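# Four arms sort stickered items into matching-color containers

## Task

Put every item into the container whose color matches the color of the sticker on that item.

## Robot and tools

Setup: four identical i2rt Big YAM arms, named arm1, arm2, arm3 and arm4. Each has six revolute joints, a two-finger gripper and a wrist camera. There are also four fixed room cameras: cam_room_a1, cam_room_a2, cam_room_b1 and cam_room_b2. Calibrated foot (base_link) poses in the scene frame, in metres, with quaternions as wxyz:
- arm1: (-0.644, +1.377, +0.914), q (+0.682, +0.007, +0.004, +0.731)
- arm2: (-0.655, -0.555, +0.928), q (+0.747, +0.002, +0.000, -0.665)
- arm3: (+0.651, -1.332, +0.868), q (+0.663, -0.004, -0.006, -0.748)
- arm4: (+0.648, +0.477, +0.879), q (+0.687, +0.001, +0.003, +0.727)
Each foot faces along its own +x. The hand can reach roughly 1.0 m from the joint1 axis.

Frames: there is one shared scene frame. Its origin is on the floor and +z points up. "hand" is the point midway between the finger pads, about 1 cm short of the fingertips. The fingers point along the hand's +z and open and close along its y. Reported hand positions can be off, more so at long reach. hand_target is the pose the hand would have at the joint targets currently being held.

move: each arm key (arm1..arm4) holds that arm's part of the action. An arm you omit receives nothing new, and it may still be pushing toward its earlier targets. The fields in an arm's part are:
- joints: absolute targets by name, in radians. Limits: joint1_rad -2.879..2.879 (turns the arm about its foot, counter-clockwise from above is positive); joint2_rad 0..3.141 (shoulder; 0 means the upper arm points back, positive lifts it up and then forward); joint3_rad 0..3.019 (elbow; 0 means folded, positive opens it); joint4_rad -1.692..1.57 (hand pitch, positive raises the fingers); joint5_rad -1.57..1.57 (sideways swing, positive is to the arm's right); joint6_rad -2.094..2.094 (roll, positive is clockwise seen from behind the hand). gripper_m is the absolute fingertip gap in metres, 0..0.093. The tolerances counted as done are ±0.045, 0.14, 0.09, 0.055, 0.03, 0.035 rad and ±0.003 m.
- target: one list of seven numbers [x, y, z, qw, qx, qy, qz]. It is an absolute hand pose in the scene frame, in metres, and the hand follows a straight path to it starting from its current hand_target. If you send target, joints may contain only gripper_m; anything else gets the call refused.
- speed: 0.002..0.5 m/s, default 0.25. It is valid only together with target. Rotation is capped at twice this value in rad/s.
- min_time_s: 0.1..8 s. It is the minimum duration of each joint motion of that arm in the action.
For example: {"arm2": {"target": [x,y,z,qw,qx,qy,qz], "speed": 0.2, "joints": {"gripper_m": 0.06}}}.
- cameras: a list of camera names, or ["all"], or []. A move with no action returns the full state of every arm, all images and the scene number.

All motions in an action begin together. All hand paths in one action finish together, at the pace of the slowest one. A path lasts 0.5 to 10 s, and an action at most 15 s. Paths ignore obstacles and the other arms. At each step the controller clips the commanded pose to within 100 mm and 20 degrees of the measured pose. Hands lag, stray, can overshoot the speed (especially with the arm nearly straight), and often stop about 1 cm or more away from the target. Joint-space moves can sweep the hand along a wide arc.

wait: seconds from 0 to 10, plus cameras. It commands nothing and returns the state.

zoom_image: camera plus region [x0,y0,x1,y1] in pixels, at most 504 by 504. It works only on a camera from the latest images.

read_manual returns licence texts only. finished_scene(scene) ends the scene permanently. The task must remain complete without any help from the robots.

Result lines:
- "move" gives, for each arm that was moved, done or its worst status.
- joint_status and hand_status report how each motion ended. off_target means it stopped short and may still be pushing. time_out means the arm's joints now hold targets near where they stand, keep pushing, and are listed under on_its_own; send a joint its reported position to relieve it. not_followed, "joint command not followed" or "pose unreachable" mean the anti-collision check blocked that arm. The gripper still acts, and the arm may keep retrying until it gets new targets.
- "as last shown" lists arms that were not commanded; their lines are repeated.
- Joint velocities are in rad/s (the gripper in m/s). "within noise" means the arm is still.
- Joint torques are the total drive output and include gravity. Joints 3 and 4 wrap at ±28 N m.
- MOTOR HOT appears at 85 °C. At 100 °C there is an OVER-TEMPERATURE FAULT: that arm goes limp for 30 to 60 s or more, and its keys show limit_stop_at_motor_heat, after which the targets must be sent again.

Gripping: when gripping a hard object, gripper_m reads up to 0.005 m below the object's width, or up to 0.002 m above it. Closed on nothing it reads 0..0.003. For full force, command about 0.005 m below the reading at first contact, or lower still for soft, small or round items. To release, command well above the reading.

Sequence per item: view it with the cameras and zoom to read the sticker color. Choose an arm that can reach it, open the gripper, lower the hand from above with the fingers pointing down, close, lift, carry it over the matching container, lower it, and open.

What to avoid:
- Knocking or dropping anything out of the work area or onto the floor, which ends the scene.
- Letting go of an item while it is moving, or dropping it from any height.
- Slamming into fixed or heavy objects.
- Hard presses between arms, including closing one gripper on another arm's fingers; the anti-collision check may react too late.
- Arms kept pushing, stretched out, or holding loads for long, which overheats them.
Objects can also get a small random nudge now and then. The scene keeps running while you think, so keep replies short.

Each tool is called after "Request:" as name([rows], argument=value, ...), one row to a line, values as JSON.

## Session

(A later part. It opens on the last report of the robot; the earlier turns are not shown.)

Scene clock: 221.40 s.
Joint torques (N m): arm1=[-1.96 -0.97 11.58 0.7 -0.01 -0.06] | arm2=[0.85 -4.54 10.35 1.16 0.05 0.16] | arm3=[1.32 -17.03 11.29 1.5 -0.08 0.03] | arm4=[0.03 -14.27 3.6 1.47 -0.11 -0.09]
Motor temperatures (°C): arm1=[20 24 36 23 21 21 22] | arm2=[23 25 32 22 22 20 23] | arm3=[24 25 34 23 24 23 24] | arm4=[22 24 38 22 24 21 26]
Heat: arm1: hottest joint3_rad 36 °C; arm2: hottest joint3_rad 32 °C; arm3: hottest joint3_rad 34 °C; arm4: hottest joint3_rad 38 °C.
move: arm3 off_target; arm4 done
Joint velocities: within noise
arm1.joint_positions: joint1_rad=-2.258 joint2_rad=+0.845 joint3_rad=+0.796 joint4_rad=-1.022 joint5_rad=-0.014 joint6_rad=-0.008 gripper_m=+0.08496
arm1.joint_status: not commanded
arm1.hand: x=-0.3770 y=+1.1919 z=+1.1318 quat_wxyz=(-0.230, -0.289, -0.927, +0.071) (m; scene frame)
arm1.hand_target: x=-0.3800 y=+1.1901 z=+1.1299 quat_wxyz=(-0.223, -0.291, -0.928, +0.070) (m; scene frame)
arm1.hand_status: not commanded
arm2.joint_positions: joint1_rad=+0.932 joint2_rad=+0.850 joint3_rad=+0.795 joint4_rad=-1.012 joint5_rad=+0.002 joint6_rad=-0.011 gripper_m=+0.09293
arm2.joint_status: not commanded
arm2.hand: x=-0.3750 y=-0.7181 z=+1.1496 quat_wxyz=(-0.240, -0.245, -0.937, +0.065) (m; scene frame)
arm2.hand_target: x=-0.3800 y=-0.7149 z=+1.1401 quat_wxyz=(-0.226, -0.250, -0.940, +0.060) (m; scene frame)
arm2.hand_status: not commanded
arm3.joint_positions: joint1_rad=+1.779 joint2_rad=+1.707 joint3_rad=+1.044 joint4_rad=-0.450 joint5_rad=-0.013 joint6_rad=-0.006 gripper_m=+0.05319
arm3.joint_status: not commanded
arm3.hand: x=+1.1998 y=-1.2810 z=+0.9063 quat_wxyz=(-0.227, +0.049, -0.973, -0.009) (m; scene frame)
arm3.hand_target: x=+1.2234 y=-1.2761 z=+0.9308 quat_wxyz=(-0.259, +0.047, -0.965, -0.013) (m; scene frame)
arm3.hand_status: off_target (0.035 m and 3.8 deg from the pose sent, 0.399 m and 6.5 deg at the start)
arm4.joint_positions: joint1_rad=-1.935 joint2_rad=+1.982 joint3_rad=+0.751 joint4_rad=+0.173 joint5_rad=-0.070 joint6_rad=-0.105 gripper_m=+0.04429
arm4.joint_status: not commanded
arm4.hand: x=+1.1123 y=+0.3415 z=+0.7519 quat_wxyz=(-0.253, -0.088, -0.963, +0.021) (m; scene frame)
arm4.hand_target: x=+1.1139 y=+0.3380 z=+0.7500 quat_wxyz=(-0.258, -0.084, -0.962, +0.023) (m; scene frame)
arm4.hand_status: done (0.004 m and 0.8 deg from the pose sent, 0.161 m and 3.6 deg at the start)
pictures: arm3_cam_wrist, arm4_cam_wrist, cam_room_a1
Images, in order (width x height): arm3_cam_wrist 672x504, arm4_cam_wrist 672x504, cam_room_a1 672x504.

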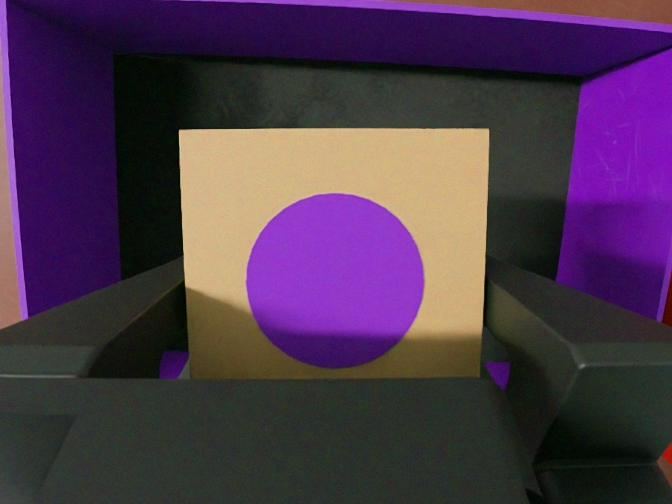

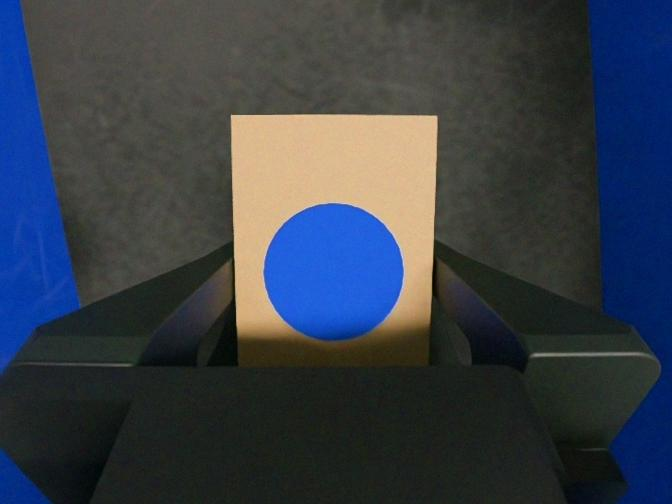

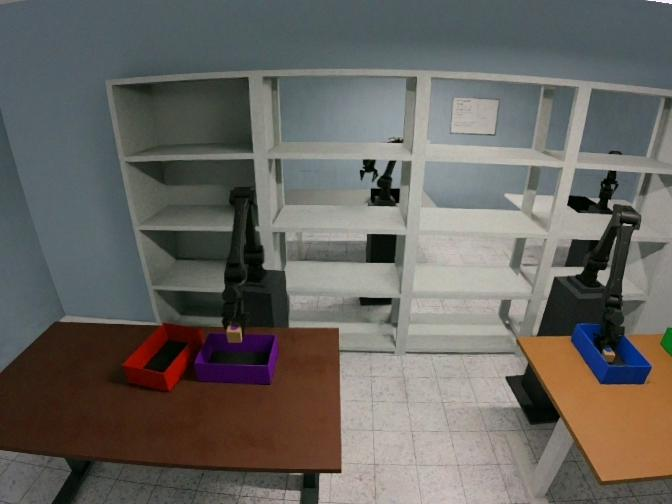

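Request:
move(arm3={"target": [1.20, -1.287, 0.76, 0.2585, -0.0471, 0.9647, 0.0126], "speed": 0.15}, arm4={"target": [1.112, 0.34, 0.722, 0.2578, 0.0842, 0.9622, -0.0226], "speed": 0.06}, cameras=[])

Request:
move(arm3={"target": [1.20, -1.287, 0.73, 0.2585, -0.0471, 0.9647, 0.0126], "speed": 0.06}, cameras=["arm3_cam_wrist", "cam_room_a1", "cam_room_a2"])

Request:
zoom_image(camera="cam_room_a1", region=[190, 300, 290, 390])

Request:
zoom_image(camera="cam_room_a2", region=[290, 300, 370, 385])

Scene clock: 231.27 s.
Joint torques (N m): arm1=[-2.78 -1.08 11.51 0.7 -0.1 -0.08] | arm2=[0.73 -4.48 10.33 1.11 0.06 0.15] | arm3=[0.32 -17.9 4.88 1.68 -0.07 -0.09] | arm4=[0.56 -12.34 3.51 1.26 -0.04 -0.07]
Motor temperatures (°C): arm1=[20 24 36 23 21 21 21] | arm2=[23 25 32 22 22 20 23] | arm3=[24 25 34 23 24 23 24] | arm4=[22 24 36 22 24 21 26]
Heat: arm1: hottest joint3_rad 36 °C; arm2: hottest joint3_rad 32 °C; arm3: hottest joint3_rad 34 °C; arm4: hottest joint3_rad 36 °C.
move: arm3 done; arm4 off_target
Joint velocities: within noise
arm1, arm2: as last shown
arm3.joint_positions: joint1_rad=+1.779 joint2_rad=+2.015 joint3_rad=+0.938 joint4_rad=+0.012 joint5_rad=-0.019 joint6_rad=-0.006 gripper_m=+0.05319
arm3.joint_status: not commanded
arm3.hand: x=+1.1956 y=-1.2823 z=+0.7571 quat_wxyz=(-0.250, +0.050, -0.967, -0.013) (m; scene frame)
arm3.hand_target: x=+1.2000 y=-1.2870 z=+0.7601 quat_wxyz=(-0.259, +0.047, -0.965, -0.012) (m; scene frame)
arm3.hand_status: done (0.007 m and 1.1 deg from the pose sent, 0.146 m and 3.8 deg at the start)
arm4.joint_positions: joint1_rad=-1.935 joint2_rad=+2.037 joint3_rad=+0.751 joint4_rad=+0.256 joint5_rad=-0.070 joint6_rad=-0.106 gripper_m=+0.04429
arm4.joint_status: not commanded
arm4.hand: x=+1.1155 y=+0.3404 z=+0.7369 quat_wxyz=(-0.266, -0.087, -0.960, +0.024) (m; scene frame)
arm4.hand_target: x=+1.1115 y=+0.3402 z=+0.7225 quat_wxyz=(-0.258, -0.084, -0.962, +0.023) (m; scene frame)
arm4.hand_status: off_target (0.015 m and 1.1 deg from the pose sent, 0.030 m and 0.8 deg at the start)
pictures: none
No camera images: "cameras" was empty.

Scene clock: 232.27 s.
Joint torques (N m): arm1=[-2.43 -0.85 11.62 0.7 -0.05 -0.08] | arm2=[0.91 -4.48 10.32 1.13 0.04 0.16] | arm3=[0.38 -15.09 5.15 1.52 -0.01 -0.1] | arm4=[0.91 -12.22 3.59 1.31 -0.06 -0.05]
Motor temperatures (°C): arm1=[20 24 36 23 21 21 21] | arm2=[23 25 32 22 22 20 23] | arm3=[24 25 34 23 24 23 24] | arm4=[22 24 36 22 24 21 26]
Heat: arm1: hottest joint3_rad 36 °C; arm2: hottest joint3_rad 32 °C; arm3: hottest joint3_rad 34 °C; arm4: hottest joint3_rad 36 °C.
move: arm3 off_target
Joint velocities: within noise
arm1, arm2, arm4: as last shown
arm3.joint_positions: joint1_rad=+1.779 joint2_rad=+2.059 joint3_rad=+0.938 joint4_rad=+0.087 joint5_rad=-0.020 joint6_rad=-0.006 gripper_m=+0.05319
arm3.joint_status: not commanded
arm3.hand: x=+1.2009 y=-1.2818 z=+0.7433 quat_wxyz=(-0.265, +0.050, -0.963, -0.014) (m; scene frame)
arm3.hand_target: x=+1.1997 y=-1.2869 z=+0.7305 quat_wxyz=(-0.259, +0.047, -0.965, -0.013) (m; scene frame)
arm3.hand_status: off_target (0.014 m and 0.8 deg from the pose sent, 0.028 m and 1.1 deg at the start)
pictures: arm3_cam_wrist, cam_room_a1, cam_room_a2
Images, in order (width x height): arm3_cam_wrist 672x504, cam_room_a1 672x504, cam_room_a2 672x504.

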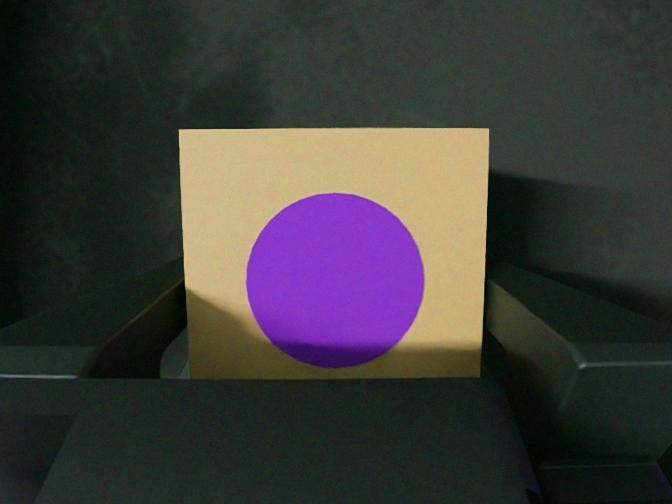

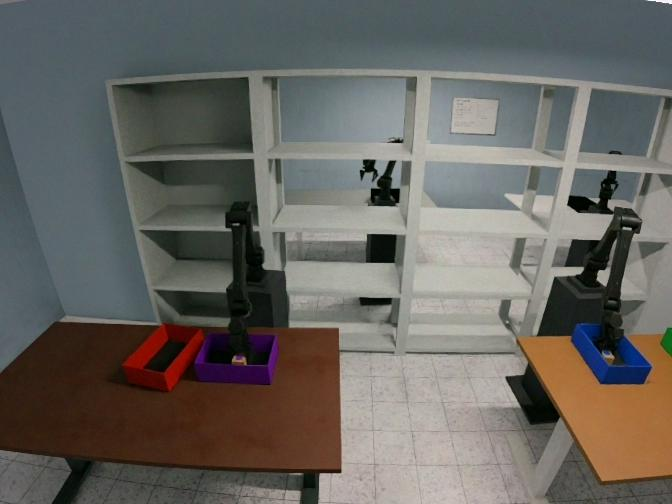

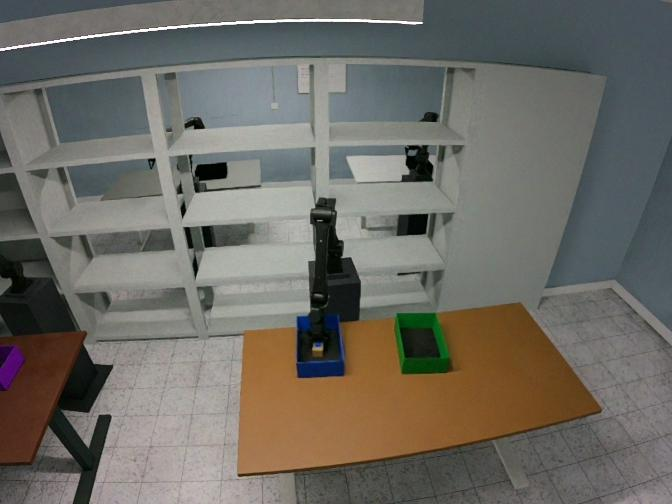

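Scaled by 5.040.

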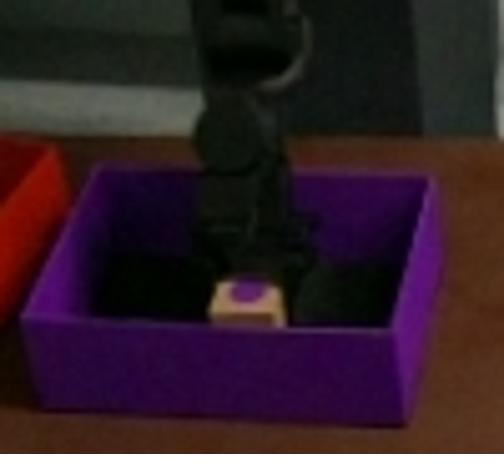

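Scaled by 5.929.

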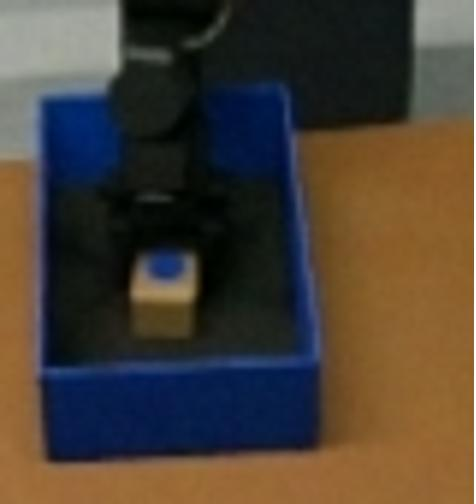

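Request:
move(arm3={"target": [1.20, -1.287, 0.72, 0.2585, -0.0471, 0.9647, 0.0126], "speed": 0.05}, arm4={"joints": {"gripper_m": 0.085}}, cameras=[])

Request:
move(arm3={"joints": {"gripper_m": 0.09}}, arm4={"target": [1.05, 0.352, 0.96, 0.2578, 0.0842, 0.9622, -0.0226], "speed": 0.2}, cameras=["arm4_cam_wrist", "arm3_cam_wrist"])

Request:
move(arm3={"target": [1.13, -1.285, 0.96, 0.2585, -0.0471, 0.9647, 0.0126], "speed": 0.2}, cameras=["arm3_cam_wrist", "arm4_cam_wrist", "cam_room_a1", "cam_room_a2"])

Scene clock: 240.03 s.
Joint torques (N m): arm1=[-3.02 -1.03 11.51 0.81 -0.04 -0.06] | arm2=[0.91 -4.6 10.32 1.17 0.04 0.16] | arm3=[0.44 -13.39 5.34 1.32 0 -0.09] | arm4=[0.38 -12.34 3.45 1.18 0.02 -0.03]
Motor temperatures (°C): arm1=[20 24 36 23 21 21 21] | arm2=[23 25 32 22 22 20 23] | arm3=[24 25 33 23 24 23 24] | arm4=[22 24 35 22 24 21 26]
Heat: arm1: hottest joint3_rad 36 °C; arm2: hottest joint3_rad 32 °C; arm3: hottest joint3_rad 33 °C; arm4: hottest joint3_rad 35 °C.
move: arm3 off_target; arm4 done
Joint velocities: within noise
arm1, arm2: as last shown
arm3.joint_positions: joint1_rad=+1.779 joint2_rad=+2.066 joint3_rad=+0.938 joint4_rad=+0.115 joint5_rad=-0.020 joint6_rad=-0.006 gripper_m=+0.05319
arm3.joint_status: not commanded
arm3.hand: x=+1.2050 y=-1.2814 z=+0.7431 quat_wxyz=(-0.275, +0.050, -0.960, -0.015) (m; scene frame)
arm3.hand_target: x=+1.1990 y=-1.2869 z=+0.7210 quat_wxyz=(-0.259, +0.047, -0.965, -0.013) (m; scene frame)
arm3.hand_status: off_target (0.024 m and 2.0 deg from the pose sent, 0.024 m and 0.8 deg at the start)
arm4.joint_positions: joint1_rad=-1.934 joint2_rad=+2.039 joint3_rad=+0.751 joint4_rad=+0.262 joint5_rad=-0.072 joint6_rad=-0.107 gripper_m=+0.08490
arm4.joint_status: all done
arm4.hand: x=+1.1162 y=+0.3409 z=+0.7366 quat_wxyz=(-0.268, -0.086, -0.959, +0.023) (m; scene frame)
arm4.hand_target: x=+1.1115 y=+0.3403 z=+0.7224 quat_wxyz=(-0.258, -0.084, -0.962, +0.023) (m; scene frame)
arm4.hand_status: not commanded
pictures: none
No camera images: "cameras" was empty.

Scene clock: 241.90 s.
Joint torques (N m): arm1=[-2.37 -1.38 11.73 0.81 -0.11 -0.06] | arm2=[0.85 -4.6 10.33 1.14 0.05 0.15] | arm3=[0.79 -13.68 5.35 1.03 -0.08 -0.09] | arm4=[0.32 -8.76 9.72 0.5 -0.11 -0.1]
Motor temperatures (°C): arm1=[20 24 36 23 21 21 21] | arm2=[23 25 32 22 22 20 23] | arm3=[24 25 33 23 24 23 24] | arm4=[22 24 35 22 24 21 26]
Heat: arm1: hottest joint3_rad 36 °C; arm2: hottest joint3_rad 32 °C; arm3: hottest joint3_rad 33 °C; arm4: hottest joint3_rad 35 °C.
move: arm3 done; arm4 off_target
Joint velocities: within noise
arm1, arm2: as last shown
arm3.joint_positions: joint1_rad=+1.774 joint2_rad=+2.069 joint3_rad=+0.938 joint4_rad=+0.123 joint5_rad=-0.019 joint6_rad=-0.005 gripper_m=+0.08994
arm3.joint_status: all done
arm3.hand: x=+1.2061 y=-1.2849 z=+0.7425 quat_wxyz=(-0.277, +0.046, -0.960, -0.013) (m; scene frame)
arm3.hand_target: x=+1.1990 y=-1.2869 z=+0.7210 quat_wxyz=(-0.259, +0.047, -0.965, -0.013) (m; scene frame)
arm3.hand_status: not commanded
arm4.joint_positions: joint1_rad=-1.957 joint2_rad=+1.289 joint3_rad=+0.654 joint4_rad=-0.437 joint5_rad=-0.081 joint6_rad=-0.124 gripper_m=+0.08491
arm4.joint_status: not commanded
arm4.hand: x=+1.0383 y=+0.3586 z=+0.9468 quat_wxyz=(-0.247, -0.089, -0.965, +0.019) (m; scene frame)
arm4.hand_target: x=+1.0496 y=+0.3521 z=+0.9601 quat_wxyz=(-0.258, -0.084, -0.962, +0.023) (m; scene frame)
arm4.hand_status: off_target (0.019 m and 1.4 deg from the pose sent, 0.233 m and 1.2 deg at the start)
pictures: arm3_cam_wrist, arm4_cam_wrist
Images, in order (width x height): arm3_cam_wrist 672x504, arm4_cam_wrist 672x504.

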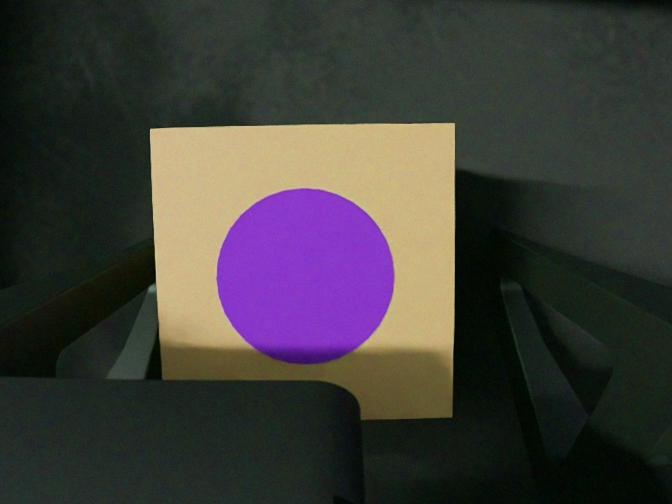

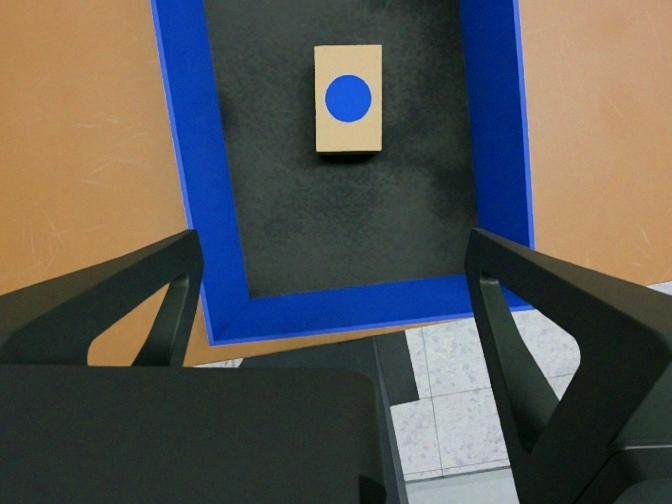

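Scene clock: 243.80 s.
Joint torques (N m): arm1=[-2.73 -0.62 11.7 0.85 -0.03 -0.06] | arm2=[0.97 -4.66 10.32 1.14 0.05 0.16] | arm3=[1.67 -11.46 9.31 0.66 0.12 0.01] | arm4=[0.32 -8.82 9.66 0.46 -0.12 -0.11]
Motor temperatures (°C): arm1=[20 24 36 23 21 21 21] | arm2=[23 25 32 22 22 20 23] | arm3=[24 25 33 23 24 23 24] | arm4=[22 24 35 22 24 21 26]
Heat: arm1: hottest joint3_rad 36 °C; arm2: hottest joint3_rad 32 °C; arm3: hottest joint3_rad 33 °C; arm4: hottest joint3_rad 35 °C.
move: arm3 done
Joint velocities: within noise
arm1, arm2, arm4: as last shown
arm3.joint_positions: joint1_rad=+1.774 joint2_rad=+1.426 joint3_rad=+0.840 joint4_rad=-0.465 joint5_rad=-0.019 joint6_rad=-0.005 gripper_m=+0.08996
arm3.joint_status: not commanded
arm3.hand: x=+1.1248 y=-1.2886 z=+0.9558 quat_wxyz=(-0.256, +0.046, -0.965, -0.012) (m; scene frame)
arm3.hand_target: x=+1.1299 y=-1.2850 z=+0.9600 quat_wxyz=(-0.258, +0.047, -0.965, -0.013) (m; scene frame)
arm3.hand_status: done (0.008 m and 0.3 deg from the pose sent, 0.230 m and 2.2 deg at the start)
pictures: arm3_cam_wrist, arm4_cam_wrist, cam_room_a1, cam_room_a2
Images, in order (width x height): arm3_cam_wrist 672x504, arm4_cam_wrist 672x504, cam_room_a1 672x504, cam_room_a2 672x504.

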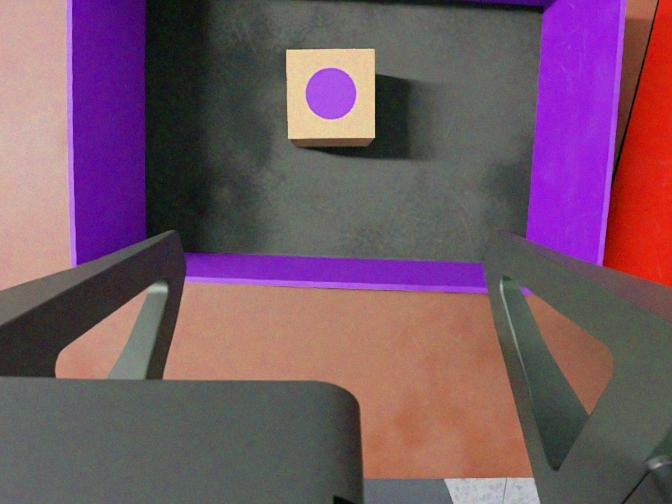

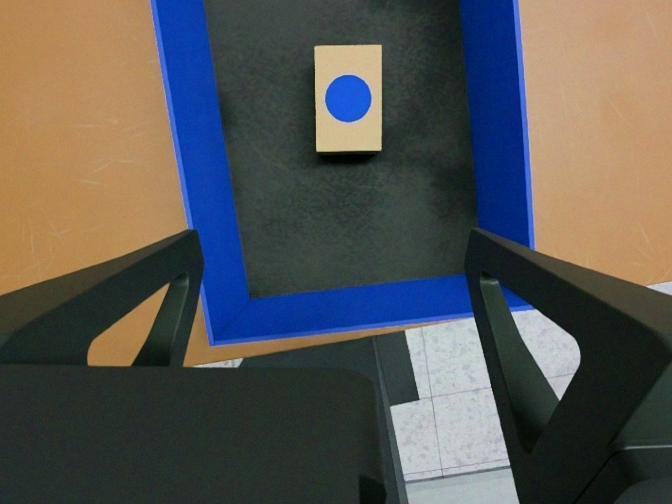

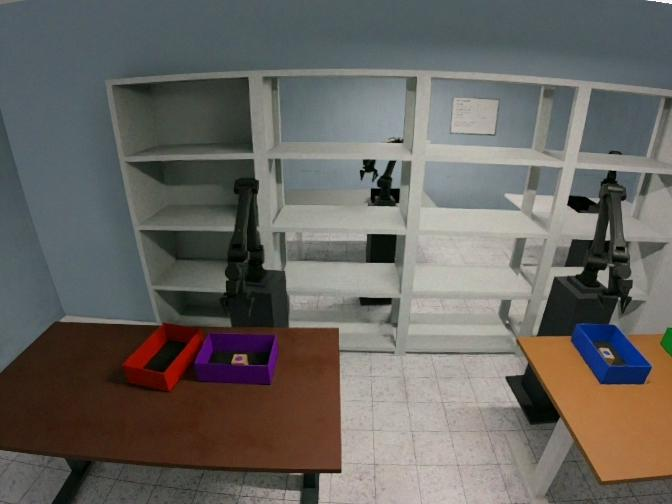

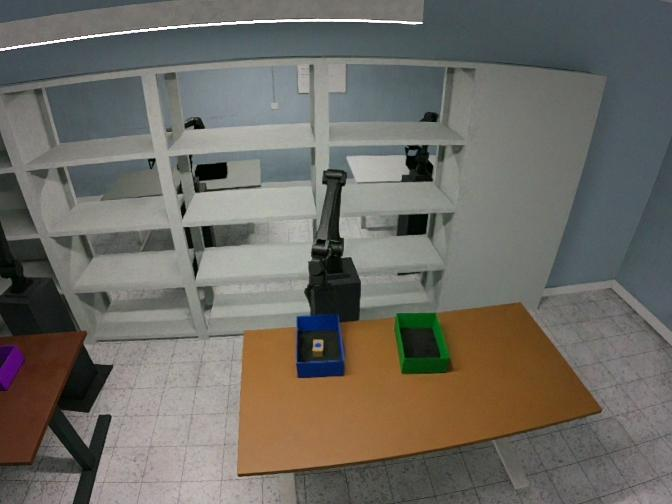

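Both items are packed in the correct containers.

Request:
finished_scene(scene=2)

The scene is finished: the task was done.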